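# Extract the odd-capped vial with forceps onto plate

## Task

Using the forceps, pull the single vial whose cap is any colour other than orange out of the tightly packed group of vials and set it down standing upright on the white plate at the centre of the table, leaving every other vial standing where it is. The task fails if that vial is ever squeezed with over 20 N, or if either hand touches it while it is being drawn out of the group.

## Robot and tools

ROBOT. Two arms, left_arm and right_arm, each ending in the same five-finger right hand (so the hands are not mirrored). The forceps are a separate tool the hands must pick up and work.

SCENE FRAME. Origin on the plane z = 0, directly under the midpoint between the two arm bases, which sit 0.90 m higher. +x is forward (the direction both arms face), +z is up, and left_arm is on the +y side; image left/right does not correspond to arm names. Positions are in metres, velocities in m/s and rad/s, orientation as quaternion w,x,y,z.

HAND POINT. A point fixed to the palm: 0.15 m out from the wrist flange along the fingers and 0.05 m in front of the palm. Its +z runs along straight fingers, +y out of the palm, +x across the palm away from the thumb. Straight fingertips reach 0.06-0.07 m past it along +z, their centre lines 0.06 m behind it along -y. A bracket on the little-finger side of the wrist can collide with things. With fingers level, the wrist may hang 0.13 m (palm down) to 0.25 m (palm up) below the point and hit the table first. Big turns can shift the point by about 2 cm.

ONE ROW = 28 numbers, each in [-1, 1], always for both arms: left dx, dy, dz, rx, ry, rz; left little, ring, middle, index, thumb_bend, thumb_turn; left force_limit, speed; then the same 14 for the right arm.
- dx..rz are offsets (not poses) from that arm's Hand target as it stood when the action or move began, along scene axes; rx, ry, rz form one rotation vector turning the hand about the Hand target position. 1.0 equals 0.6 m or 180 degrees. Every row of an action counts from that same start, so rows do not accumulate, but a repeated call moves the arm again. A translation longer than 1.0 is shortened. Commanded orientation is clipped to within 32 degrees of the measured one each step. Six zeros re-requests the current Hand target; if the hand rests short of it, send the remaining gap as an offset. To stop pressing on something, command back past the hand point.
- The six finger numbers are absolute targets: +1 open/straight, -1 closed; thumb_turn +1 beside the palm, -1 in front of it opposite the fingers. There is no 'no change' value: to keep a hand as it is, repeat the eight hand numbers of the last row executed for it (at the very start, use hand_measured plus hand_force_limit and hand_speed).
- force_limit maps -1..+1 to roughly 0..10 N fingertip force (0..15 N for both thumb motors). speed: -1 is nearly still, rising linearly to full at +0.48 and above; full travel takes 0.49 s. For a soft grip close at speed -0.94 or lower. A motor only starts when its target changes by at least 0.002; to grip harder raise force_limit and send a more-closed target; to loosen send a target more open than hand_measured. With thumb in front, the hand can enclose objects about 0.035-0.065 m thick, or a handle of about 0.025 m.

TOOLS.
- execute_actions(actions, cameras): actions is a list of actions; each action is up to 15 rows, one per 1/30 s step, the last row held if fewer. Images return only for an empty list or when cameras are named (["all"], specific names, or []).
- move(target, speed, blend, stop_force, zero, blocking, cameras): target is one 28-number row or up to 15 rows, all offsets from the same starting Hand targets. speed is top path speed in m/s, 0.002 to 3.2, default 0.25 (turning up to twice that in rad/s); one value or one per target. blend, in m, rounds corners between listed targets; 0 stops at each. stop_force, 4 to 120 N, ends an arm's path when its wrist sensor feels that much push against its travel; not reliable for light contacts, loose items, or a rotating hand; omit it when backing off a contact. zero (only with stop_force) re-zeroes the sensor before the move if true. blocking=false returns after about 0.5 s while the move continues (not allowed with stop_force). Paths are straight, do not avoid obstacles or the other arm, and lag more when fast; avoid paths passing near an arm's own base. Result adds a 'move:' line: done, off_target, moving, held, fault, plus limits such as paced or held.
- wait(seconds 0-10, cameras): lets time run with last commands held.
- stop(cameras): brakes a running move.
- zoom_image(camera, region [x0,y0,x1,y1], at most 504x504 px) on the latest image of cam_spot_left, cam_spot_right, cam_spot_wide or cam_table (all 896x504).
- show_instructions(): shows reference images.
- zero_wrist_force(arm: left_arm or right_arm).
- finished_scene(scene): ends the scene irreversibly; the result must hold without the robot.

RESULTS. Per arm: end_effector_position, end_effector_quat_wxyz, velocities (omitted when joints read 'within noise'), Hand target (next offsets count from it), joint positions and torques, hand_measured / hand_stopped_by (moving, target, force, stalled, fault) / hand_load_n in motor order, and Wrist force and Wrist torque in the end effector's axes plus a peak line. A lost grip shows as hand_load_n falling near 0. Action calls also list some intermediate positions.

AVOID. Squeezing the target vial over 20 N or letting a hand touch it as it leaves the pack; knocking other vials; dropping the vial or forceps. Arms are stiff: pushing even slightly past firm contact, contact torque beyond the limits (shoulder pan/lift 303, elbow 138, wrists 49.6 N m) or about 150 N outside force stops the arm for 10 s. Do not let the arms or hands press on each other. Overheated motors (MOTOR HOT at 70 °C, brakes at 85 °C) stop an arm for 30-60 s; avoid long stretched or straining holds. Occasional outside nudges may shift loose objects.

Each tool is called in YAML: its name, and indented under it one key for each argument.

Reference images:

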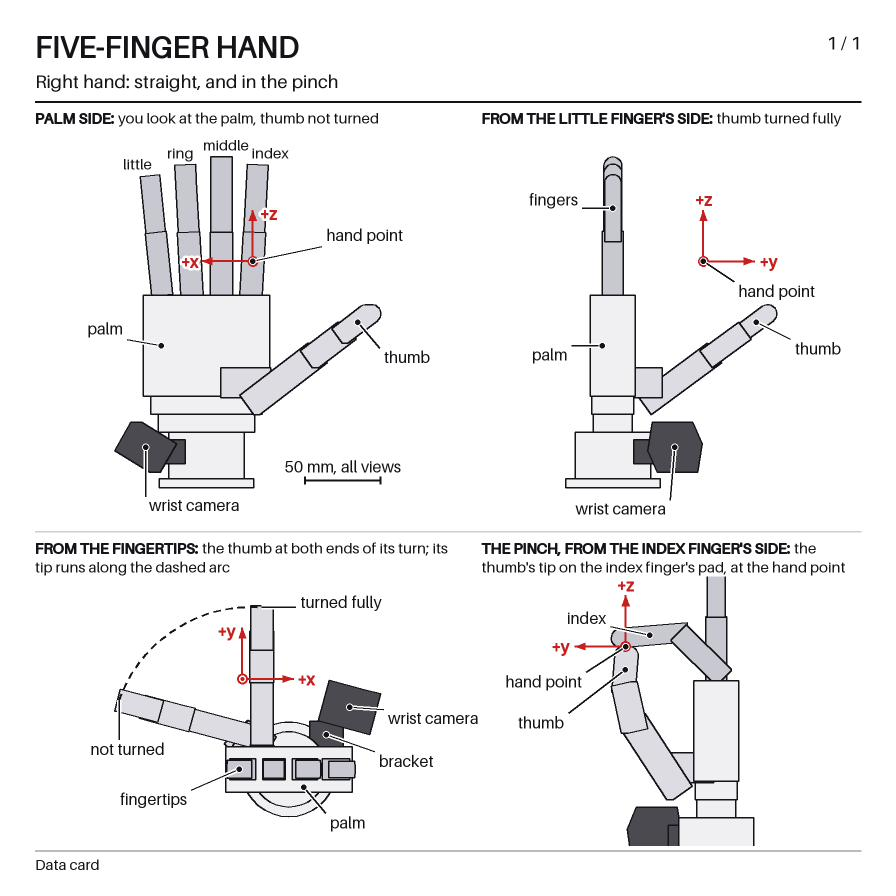

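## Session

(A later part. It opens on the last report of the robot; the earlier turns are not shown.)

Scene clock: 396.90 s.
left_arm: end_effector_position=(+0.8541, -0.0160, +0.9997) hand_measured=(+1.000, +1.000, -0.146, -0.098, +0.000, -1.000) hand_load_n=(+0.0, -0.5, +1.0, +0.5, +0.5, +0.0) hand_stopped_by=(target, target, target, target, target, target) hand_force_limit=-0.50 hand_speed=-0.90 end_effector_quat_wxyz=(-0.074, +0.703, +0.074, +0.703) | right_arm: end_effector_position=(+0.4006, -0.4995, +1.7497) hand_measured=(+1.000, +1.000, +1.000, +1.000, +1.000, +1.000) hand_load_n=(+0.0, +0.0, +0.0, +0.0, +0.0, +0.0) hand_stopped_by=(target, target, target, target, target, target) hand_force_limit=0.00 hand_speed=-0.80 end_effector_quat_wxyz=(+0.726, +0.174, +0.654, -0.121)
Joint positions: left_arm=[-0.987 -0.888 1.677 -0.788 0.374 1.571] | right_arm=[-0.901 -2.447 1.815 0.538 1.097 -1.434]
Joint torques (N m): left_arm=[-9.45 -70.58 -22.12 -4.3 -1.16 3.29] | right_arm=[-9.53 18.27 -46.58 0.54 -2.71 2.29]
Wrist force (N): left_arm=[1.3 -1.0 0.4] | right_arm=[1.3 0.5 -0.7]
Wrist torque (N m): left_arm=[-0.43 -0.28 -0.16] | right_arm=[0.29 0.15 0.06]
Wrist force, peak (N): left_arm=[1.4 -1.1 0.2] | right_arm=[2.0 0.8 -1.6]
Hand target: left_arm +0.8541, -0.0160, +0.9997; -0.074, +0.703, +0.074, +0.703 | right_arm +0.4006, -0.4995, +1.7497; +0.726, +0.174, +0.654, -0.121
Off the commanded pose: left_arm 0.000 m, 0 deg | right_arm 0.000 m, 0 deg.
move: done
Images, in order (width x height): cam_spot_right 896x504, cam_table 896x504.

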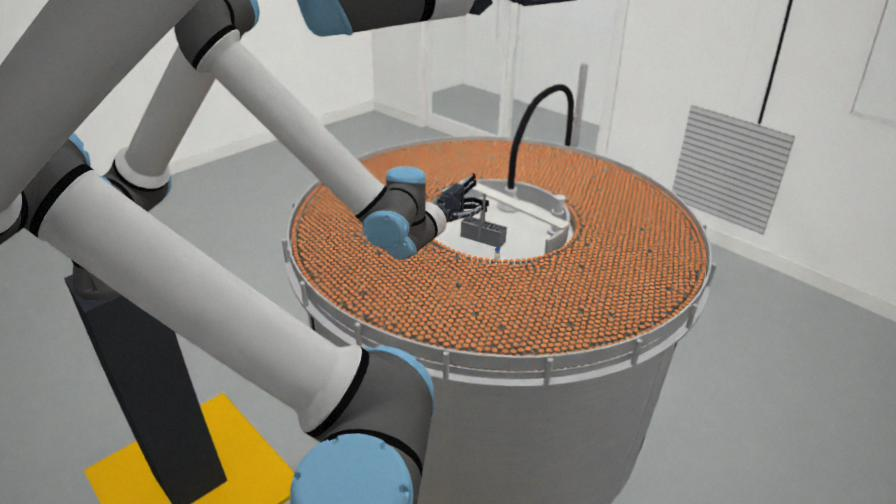

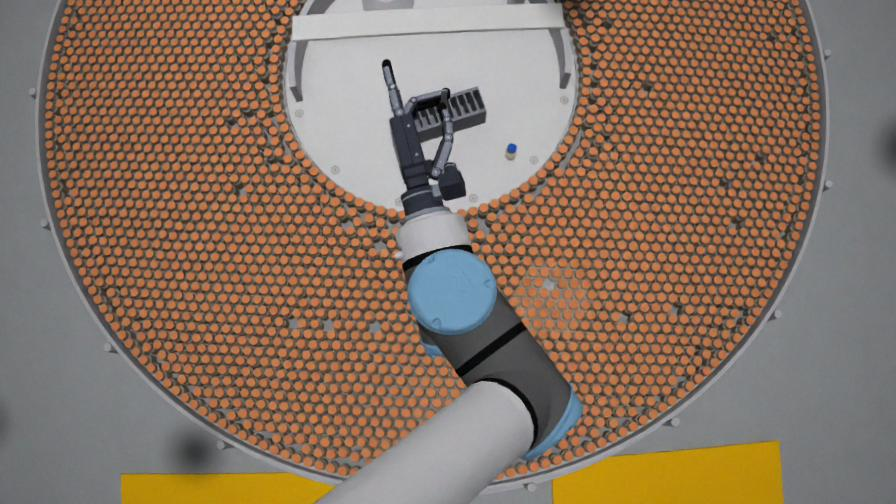

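move:
  target:
    - [0,0,0.0833,0,0,0,1,1,-0.146,-0.098,0,-1,-0.5,-0.9,0,0,0,0,0,0,1,1,1,1,1,1,0,-0.8]
    - [0.0175,0.0043,0.0833,0,0,0,1,1,-0.146,-0.098,0,-1,-0.5,-0.9,0,0,0,0,0,0,1,1,1,1,1,1,0,-0.8]
  speed: 0.06

move:
  target: [0,0,-0.0845,0,0,0,1,1,-0.146,-0.098,0,-1,-0.5,-0.9,0,0,0,0,0,0,1,1,1,1,1,1,0,-0.8]
  speed: 0.025
  stop_force: 4
  cameras: ["cam_table","cam_spot_right"]

zoom_image:
  camera: "cam_spot_right"
  region: [455,180, 510, 250]

zoom_image:
  camera: "cam_table"
  region: [400, 50, 500, 150]

Scene clock: 410.90 s.
left_arm: end_effector_position=(+0.8643, -0.0135, +1.0497) hand_measured=(+1.000, +1.000, -0.146, -0.098, +0.000, -1.000) hand_load_n=(-0.5, -0.5, +0.5, +0.5, +0.5, +0.0) hand_stopped_by=(target, target, target, target, target, target) hand_force_limit=-0.50 hand_speed=-0.90 end_effector_quat_wxyz=(-0.074, +0.703, +0.074, +0.703) | right_arm: end_effector_position=(+0.4006, -0.4995, +1.7497) hand_measured=(+1.000, +1.000, +1.000, +1.000, +1.000, +1.000) hand_load_n=(+0.0, +0.0, +0.0, +0.0, +0.0, +0.0) hand_stopped_by=(target, target, target, target, target, target) hand_force_limit=0.00 hand_speed=-0.80 end_effector_quat_wxyz=(+0.726, +0.174, +0.654, -0.121)
Joint positions: left_arm=[-0.975 -0.937 1.65 -0.713 0.387 1.571] | right_arm=[-0.901 -2.447 1.815 0.538 1.097 -1.434]
Joint torques (N m): left_arm=[13.59 -72.16 -35.37 3.17 2.01 -3.69] | right_arm=[-11.06 17.07 -46.05 1.1 -2.88 2.21]
Wrist force (N): left_arm=[0.9 -1.0 0.7] | right_arm=[1.4 0.1 -1.1]
Wrist torque (N m): left_arm=[-0.39 -0.19 -0.09] | right_arm=[0.24 0.15 0.05]
Wrist force, peak (N): left_arm=[1.5 -0.7 0.3] | right_arm=[1.9 0.5 -1.6]
Hand target: left_arm +0.8646, -0.0134, +1.0497; -0.074, +0.703, +0.074, +0.703 | right_arm +0.4006, -0.4995, +1.7497; +0.726, +0.174, +0.654, -0.121
Off the commanded pose: left_arm 0.000 m, 0 deg | right_arm 0.000 m, 0 deg.
move: done

Scene clock: 414.00 s.
left_arm: end_effector_position=(+0.8646, -0.0134, +0.9990) hand_measured=(+1.000, +1.000, -0.146, -0.098, +0.000, -1.000) hand_load_n=(+0.0, +0.0, +0.5, +0.5, +0.5, +0.0) hand_stopped_by=(target, target, target, target, target, target) hand_force_limit=-0.50 hand_speed=-0.90 end_effector_quat_wxyz=(-0.074, +0.703, +0.074, +0.703) | right_arm: end_effector_position=(+0.4006, -0.4995, +1.7497) hand_measured=(+1.000, +1.000, +1.000, +1.000, +1.000, +1.000) hand_load_n=(+0.0, +0.0, +0.0, +0.0, +0.0, +0.0) hand_stopped_by=(target, target, target, target, target, target) hand_force_limit=0.00 hand_speed=-0.80 end_effector_quat_wxyz=(+0.726, +0.174, +0.654, -0.121)
Joint positions: left_arm=[-0.974 -0.88 1.664 -0.783 0.387 1.571] | right_arm=[-0.901 -2.447 1.815 0.538 1.097 -1.434]
Joint torques (N m): left_arm=[11.21 -71.37 -22.96 -4.08 2.29 3.17] | right_arm=[-9.75 16.98 -46.68 0.71 -2.76 2.83]
Wrist force (N): left_arm=[1.1 -0.5 0.5] | right_arm=[1.7 0.5 -1.4]
Wrist torque (N m): left_arm=[-0.35 -0.22 -0.06] | right_arm=[0.32 0.10 0.09]
Wrist force, peak (N): left_arm=[1.5 -0.9 0.2] | right_arm=[1.9 0.8 -1.7]
Hand target: left_arm +0.8646, -0.0134, +0.9990; -0.074, +0.703, +0.074, +0.703 | right_arm +0.4006, -0.4995, +1.7497; +0.726, +0.174, +0.654, -0.121
Off the commanded pose: left_arm 0.000 m, 0 deg | right_arm 0.000 m, 0 deg.
move: done
Images, in order (width x height): cam_spot_right 896x504, cam_table 896x504.

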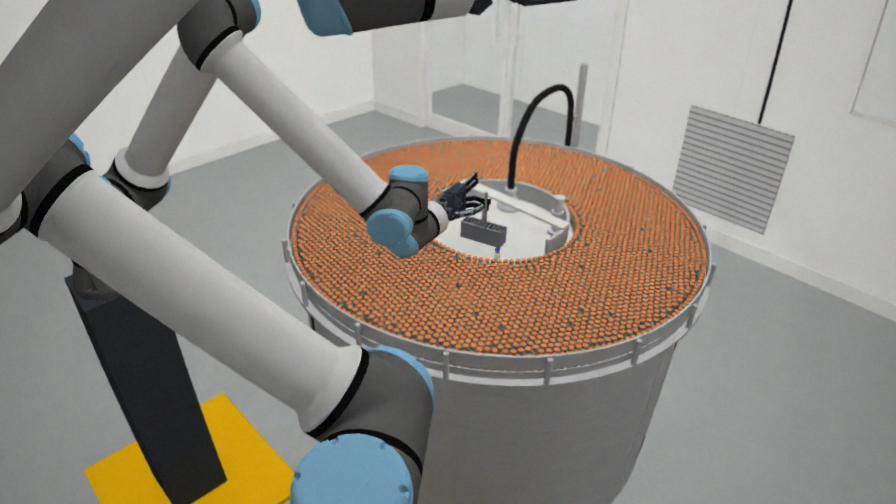

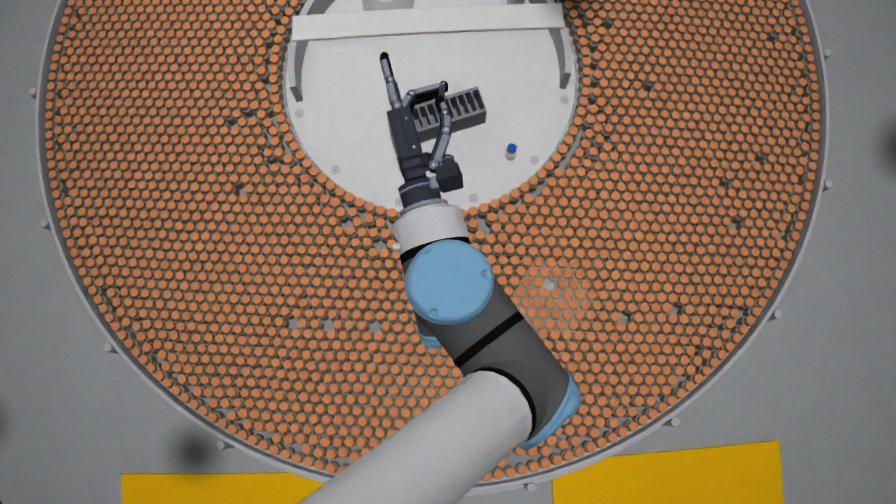

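Scaled by 7.200.

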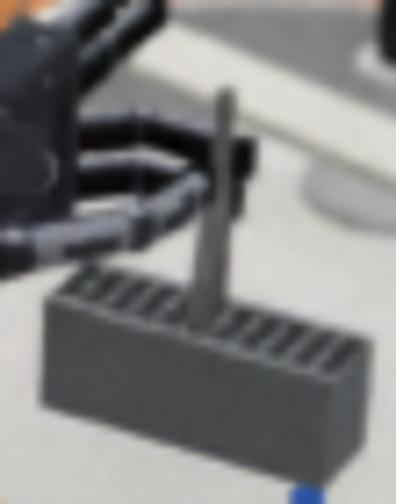

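Scaled by 5.040.

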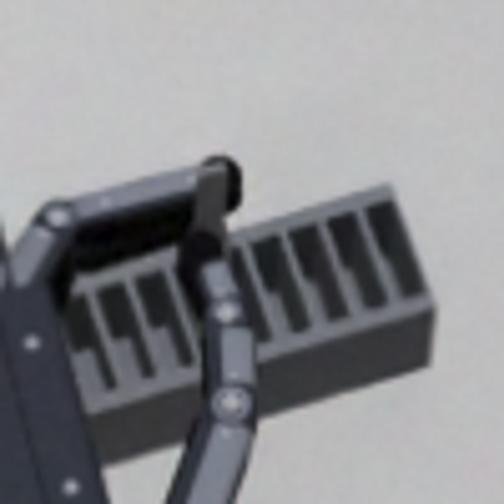

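move:
  target: [0,0,-0.005,0,0,0,1,1,-0.146,-0.098,0,-1,-0.5,-0.9,0,0,0,0,0,0,1,1,1,1,1,1,0,-0.8]
  speed: 0.01
  stop_force: 4
  cameras: ["cam_spot_right"]

execute_actions:
  actions:
    - [[0,0,0,0,0,0,1,1,0.1,0.1,0,-1,-0.5,-0.8,0,0,0,0,0,0,1,1,1,1,1,1,0,-0.8]]
  cameras: ["all"]

Scene clock: 429.67 s.
left_arm: end_effector_position=(+0.8646, -0.0134, +0.9960) hand_measured=(+1.000, +1.000, -0.146, -0.098, +0.000, -1.000) hand_load_n=(+0.0, +0.5, +1.0, +0.5, +0.5, -1.5) hand_stopped_by=(target, target, target, target, target, target) hand_force_limit=-0.50 hand_speed=-0.90 end_effector_quat_wxyz=(-0.074, +0.703, +0.074, +0.703) | right_arm: end_effector_position=(+0.4006, -0.4995, +1.7497) hand_measured=(+1.000, +1.000, +1.000, +1.000, +1.000, +1.000) hand_load_n=(+0.0, +0.0, +0.0, +0.0, -0.5, +0.0) hand_stopped_by=(target, target, target, target, target, target) hand_force_limit=0.00 hand_speed=-0.80 end_effector_quat_wxyz=(+0.726, +0.174, +0.654, -0.121)
Joint positions: left_arm=[-0.974 -0.877 1.664 -0.787 0.387 1.571] | right_arm=[-0.901 -2.447 1.815 0.538 1.097 -1.434]
Joint torques (N m): left_arm=[9.98 -68.76 -20.89 -3.78 2.4 1.3] | right_arm=[-8.15 15.16 -46.42 0.4 -3 2.5]
Wrist force (N): left_arm=[4.6 -0.8 0.1] | right_arm=[1.1 0.5 -1.3]
Wrist torque (N m): left_arm=[-0.38 -0.26 -0.04] | right_arm=[0.32 0.19 0.06]
Wrist force, peak (N): left_arm=[4.7 -0.7 0.0] | right_arm=[1.9 0.2 -1.7]
Hand target: left_arm +0.8646, -0.0134, +0.9960; -0.074, +0.703, +0.074, +0.703 | right_arm +0.4006, -0.4995, +1.7497; +0.726, +0.174, +0.654, -0.121
Off the commanded pose: left_arm 0.000 m, 0 deg | right_arm 0.000 m, 0 deg.
move: done
Images, in order (width x height): cam_spot_right 896x504.

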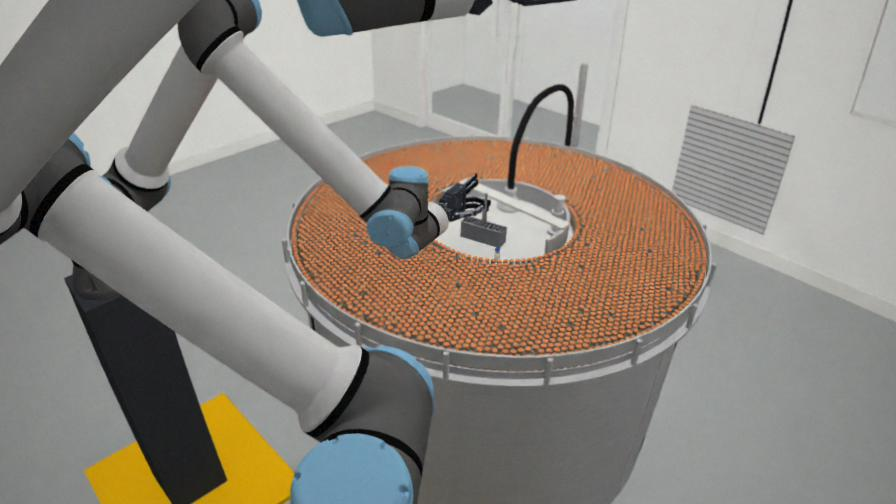

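Scene clock: 430.40 s.
left_arm: end_effector_position=(+0.8646, -0.0134, +0.9960) hand_measured=(+1.000, +1.000, +0.100, +0.100, +0.000, -1.000) hand_load_n=(+0.0, +0.0, +0.0, +0.0, +0.0, -1.5) hand_stopped_by=(target, target, target, target, target, target) hand_force_limit=-0.50 hand_speed=-0.80 end_effector_quat_wxyz=(-0.074, +0.703, +0.074, +0.703) | right_arm: end_effector_position=(+0.4006, -0.4995, +1.7497) hand_measured=(+1.000, +1.000, +1.000, +1.000, +1.000, +1.000) hand_load_n=(+0.0, +0.0, +0.0, +0.0, +0.0, +0.0) hand_stopped_by=(target, target, target, target, target, target) hand_force_limit=0.00 hand_speed=-0.80 end_effector_quat_wxyz=(+0.726, +0.174, +0.654, -0.121)
Joint positions: left_arm=[-0.974 -0.877 1.664 -0.787 0.387 1.571] | right_arm=[-0.901 -2.447 1.815 0.538 1.097 -1.434]
Joint torques (N m): left_arm=[10.96 -72.11 -22.6 -3.65 1.91 1.37] | right_arm=[-9.94 14.98 -45.12 0.35 -3.14 2.44]
Wrist force (N): left_arm=[3.7 -0.7 -0.1] | right_arm=[1.6 0.2 -1.3]
Wrist torque (N m): left_arm=[-0.36 -0.23 -0.05] | right_arm=[0.28 0.12 0.08]
Wrist force, peak (N): left_arm=[4.7 -0.6 0.2] | right_arm=[1.8 0.2 -1.5]
Hand target: left_arm +0.8646, -0.0134, +0.9960; -0.074, +0.703, +0.074, +0.703 | right_arm +0.4006, -0.4995, +1.7497; +0.726, +0.174, +0.654, -0.121
Off the commanded pose: left_arm 0.000 m, 0 deg | right_arm 0.000 m, 0 deg.
Step readings (end_effector_position of left_arm | right_arm):
0: (+0.8646, -0.0134, +0.9960) | (+0.4006, -0.4995, +1.7497)
1: (+0.8646, -0.0134, +0.9960) | (+0.4006, -0.4995, +1.7497)
2: (+0.8646, -0.0134, +0.9960) | (+0.4006, -0.4995, +1.7497)
4: (+0.8646, -0.0134, +0.9960) | (+0.4006, -0.4995, +1.7497)
8: (+0.8646, -0.0134, +0.9960) | (+0.4006, -0.4995, +1.7497)
15: (+0.8646, -0.0134, +0.9960) | (+0.4006, -0.4995, +1.7497)

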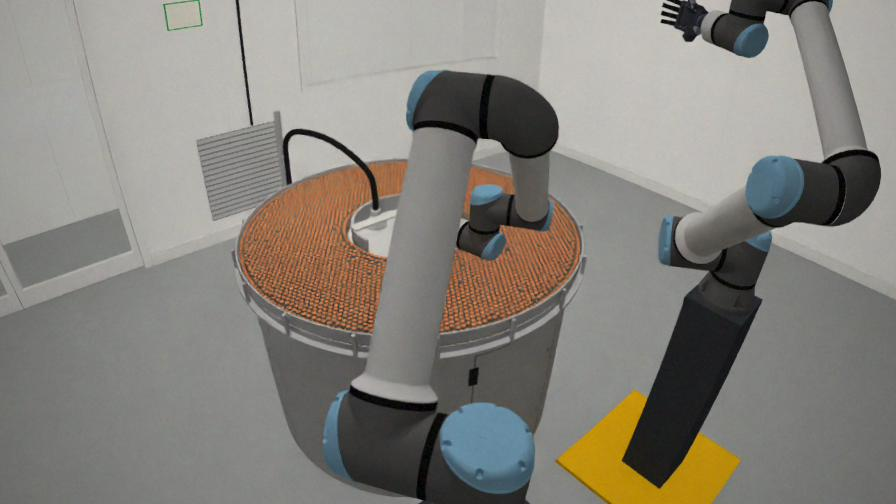

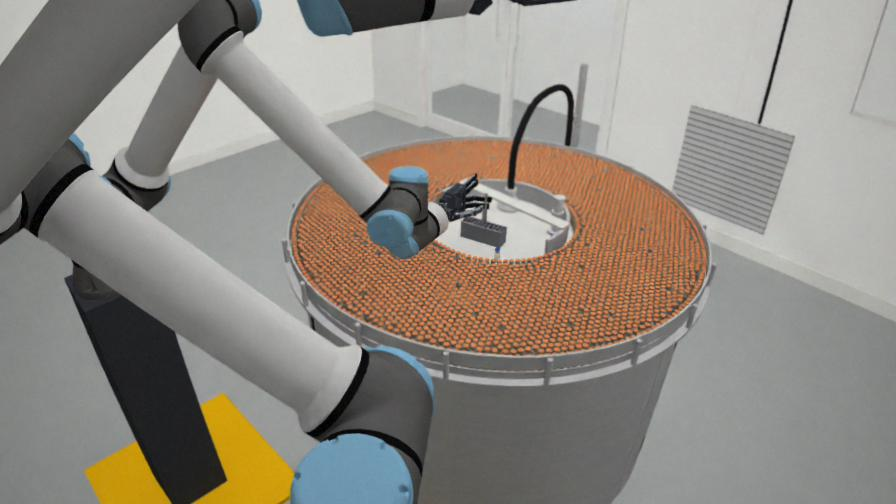

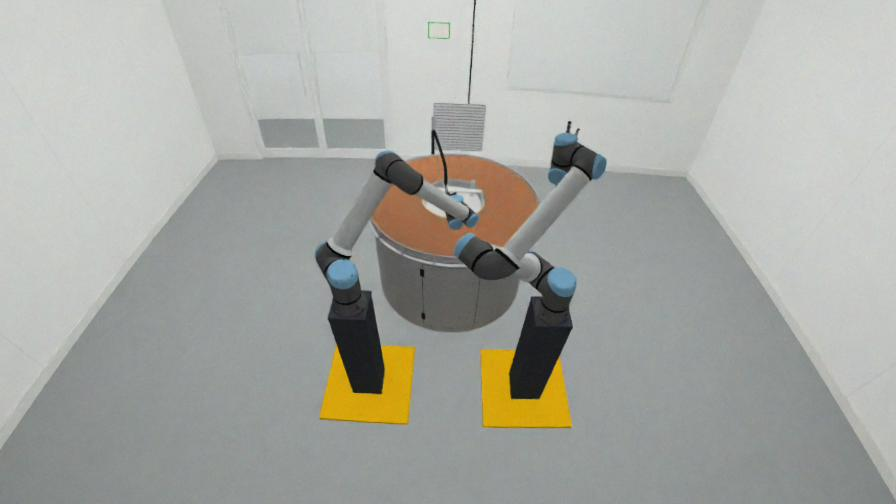

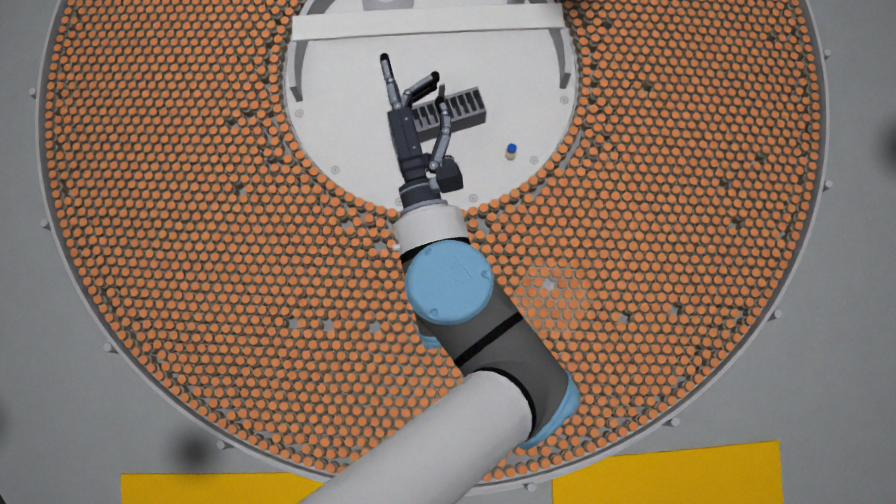

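execute_actions:
  actions:
    - [[0,0,0,0,0,0,1,1,1,1,0,-1,-0.5,-0.5,0,0,0,0,0,0,1,1,1,1,1,1,0,-0.8]]

move:
  target:
    - [0.001,-0.005,0,0,0,0,1,1,1,1,0,-1,-0.5,-0.5,0,0,0,0,0,0,1,1,1,1,1,1,0,-0.8]
    - [-0.17,-0.042,0,0,0,0,1,1,1,1,0,-1,-0.5,-0.5,0,0,0,0,0,0,1,1,1,1,1,1,0,-0.8]
    - [-0.17,-0.042,0.2,0,0,0,1,1,1,1,0,-1,-0.5,-0.5,0,0,0,0,0,0,1,1,1,1,1,1,0,-0.8]
  speed: [0.02,0.1,0.2]
  blend: [0.001,0.02,0]
  cameras: ["cam_table","cam_spot_right"]

Scene clock: 436.27 s.
left_arm: end_effector_position=(+0.8646, -0.0134, +0.9960) hand_measured=(+1.000, +1.000, +1.000, +1.000, +0.000, -1.000) hand_load_n=(+0.0, +0.0, +0.0, +0.0, +0.0, -1.5) hand_stopped_by=(target, target, target, target, target, target) hand_force_limit=-0.50 hand_speed=-0.50 end_effector_quat_wxyz=(-0.074, +0.703, +0.074, +0.703) | right_arm: end_effector_position=(+0.4006, -0.4995, +1.7497) hand_measured=(+1.000, +1.000, +1.000, +1.000, +1.000, +1.000) hand_load_n=(+0.0, +0.0, +0.0, +0.0, +0.0, +0.0) hand_stopped_by=(target, target, target, target, target, target) hand_force_limit=0.00 hand_speed=-0.80 end_effector_quat_wxyz=(+0.726, +0.174, +0.654, -0.121)
Joint positions: left_arm=[-0.974 -0.877 1.664 -0.787 0.387 1.571] | right_arm=[-0.901 -2.447 1.815 0.538 1.097 -1.434]
Joint torques (N m): left_arm=[10.51 -80.87 -30.42 -3.76 -0.19 1.44] | right_arm=[-11.31 17.22 -45.67 0.65 -3.13 2.63]
Wrist force (N): left_arm=[4.1 -0.7 0.0] | right_arm=[0.9 0.1 -1.2]
Wrist torque (N m): left_arm=[-0.36 -0.27 -0.05] | right_arm=[0.26 0.22 0.04]
Wrist force, peak (N): left_arm=[4.3 -0.8 0.2] | right_arm=[1.8 0.2 -2.0]
Hand target: left_arm +0.8646, -0.0134, +0.9960; -0.074, +0.703, +0.074, +0.703 | right_arm +0.4006, -0.4995, +1.7497; +0.726, +0.174, +0.654, -0.121
Off the commanded pose: left_arm 0.000 m, 0 deg | right_arm 0.000 m, 0 deg.
Step readings (end_effector_position of left_arm | right_arm):
0: (+0.8646, -0.0134, +0.9960) | (+0.4006, -0.4995, +1.7497)
1: (+0.8646, -0.0134, +0.9960) | (+0.4006, -0.4995, +1.7497)
2: (+0.8646, -0.0134, +0.9960) | (+0.4006, -0.4995, +1.7497)
4: (+0.8646, -0.0134, +0.9960) | (+0.4006, -0.4995, +1.7497)
8: (+0.8646, -0.0134, +0.9960) | (+0.4006, -0.4995, +1.7497)
15: (+0.8646, -0.0134, +0.9960) | (+0.4006, -0.4995, +1.7497)

Scene clock: 438.83 s.
left_arm: end_effector_position=(+0.7626, -0.0386, +1.1159) hand_measured=(+1.000, +1.000, +1.000, +1.000, +0.000, -1.000) hand_load_n=(+0.0, +0.0, +0.0, +0.0, +0.0, +0.0) hand_stopped_by=(target, target, target, target, target, target) hand_force_limit=-0.50 hand_speed=-0.50 end_effector_quat_wxyz=(-0.074, +0.703, +0.074, +0.703) | right_arm: end_effector_position=(+0.4006, -0.4995, +1.7497) hand_measured=(+1.000, +1.000, +1.000, +1.000, +1.000, +1.000) hand_load_n=(+0.0, +0.0, +0.0, +0.0, +0.0, +0.0) hand_stopped_by=(target, target, target, target, target, target) hand_force_limit=0.00 hand_speed=-0.80 end_effector_quat_wxyz=(+0.726, +0.174, +0.654, -0.121)
Joint positions: left_arm=[-1.105 -1.073 1.738 -0.664 0.256 1.571] | right_arm=[-0.901 -2.447 1.815 0.538 1.097 -1.434]
Joint torques (N m): left_arm=[-14.15 -87.88 -37.64 4.66 -1.98 -4.16] | right_arm=[-11.84 17.59 -46.18 0.87 -2.83 2.19]
Wrist force (N): left_arm=[1.2 -0.2 0.1] | right_arm=[1.6 0.3 -1.2]
Wrist torque (N m): left_arm=[-0.27 -0.24 0.03] | right_arm=[0.29 0.13 0.08]
Wrist force, peak (N): left_arm=[4.4 -1.0 0.8] | right_arm=[1.9 0.4 -1.7]
Hand target: left_arm +0.7626, -0.0386, +1.1160; -0.074, +0.703, +0.074, +0.703 | right_arm +0.4006, -0.4995, +1.7497; +0.726, +0.174, +0.654, -0.121
Off the commanded pose: left_arm 0.000 m, 0 deg | right_arm 0.000 m, 0 deg.
move: done
Images, in order (width x height): cam_spot_right 896x504, cam_table 896x504.

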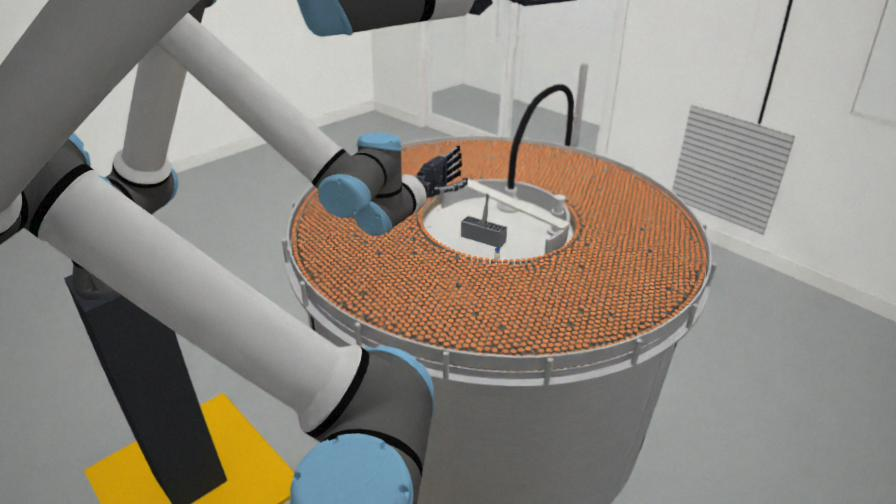

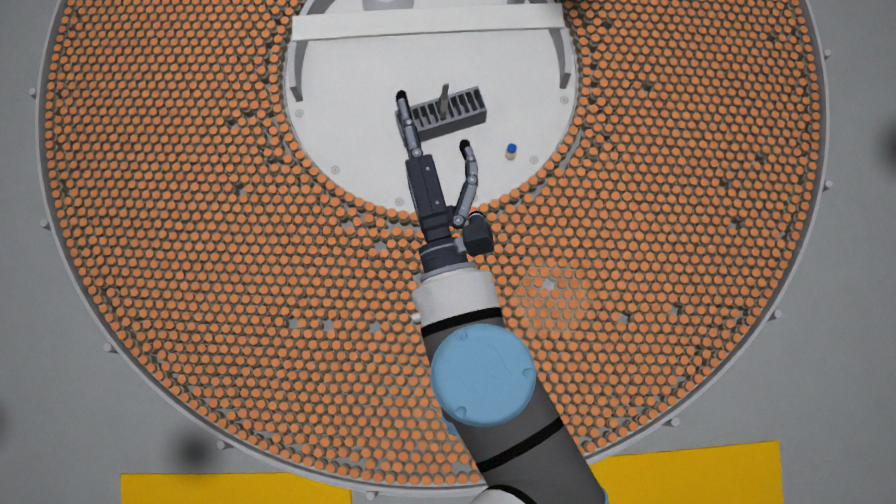

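The blue-capped vial stands upright on the plate and the forceps are back standing in the rack. The hand is clear.

finished_scene:
  scene: 2

The scene is finished: the task was done.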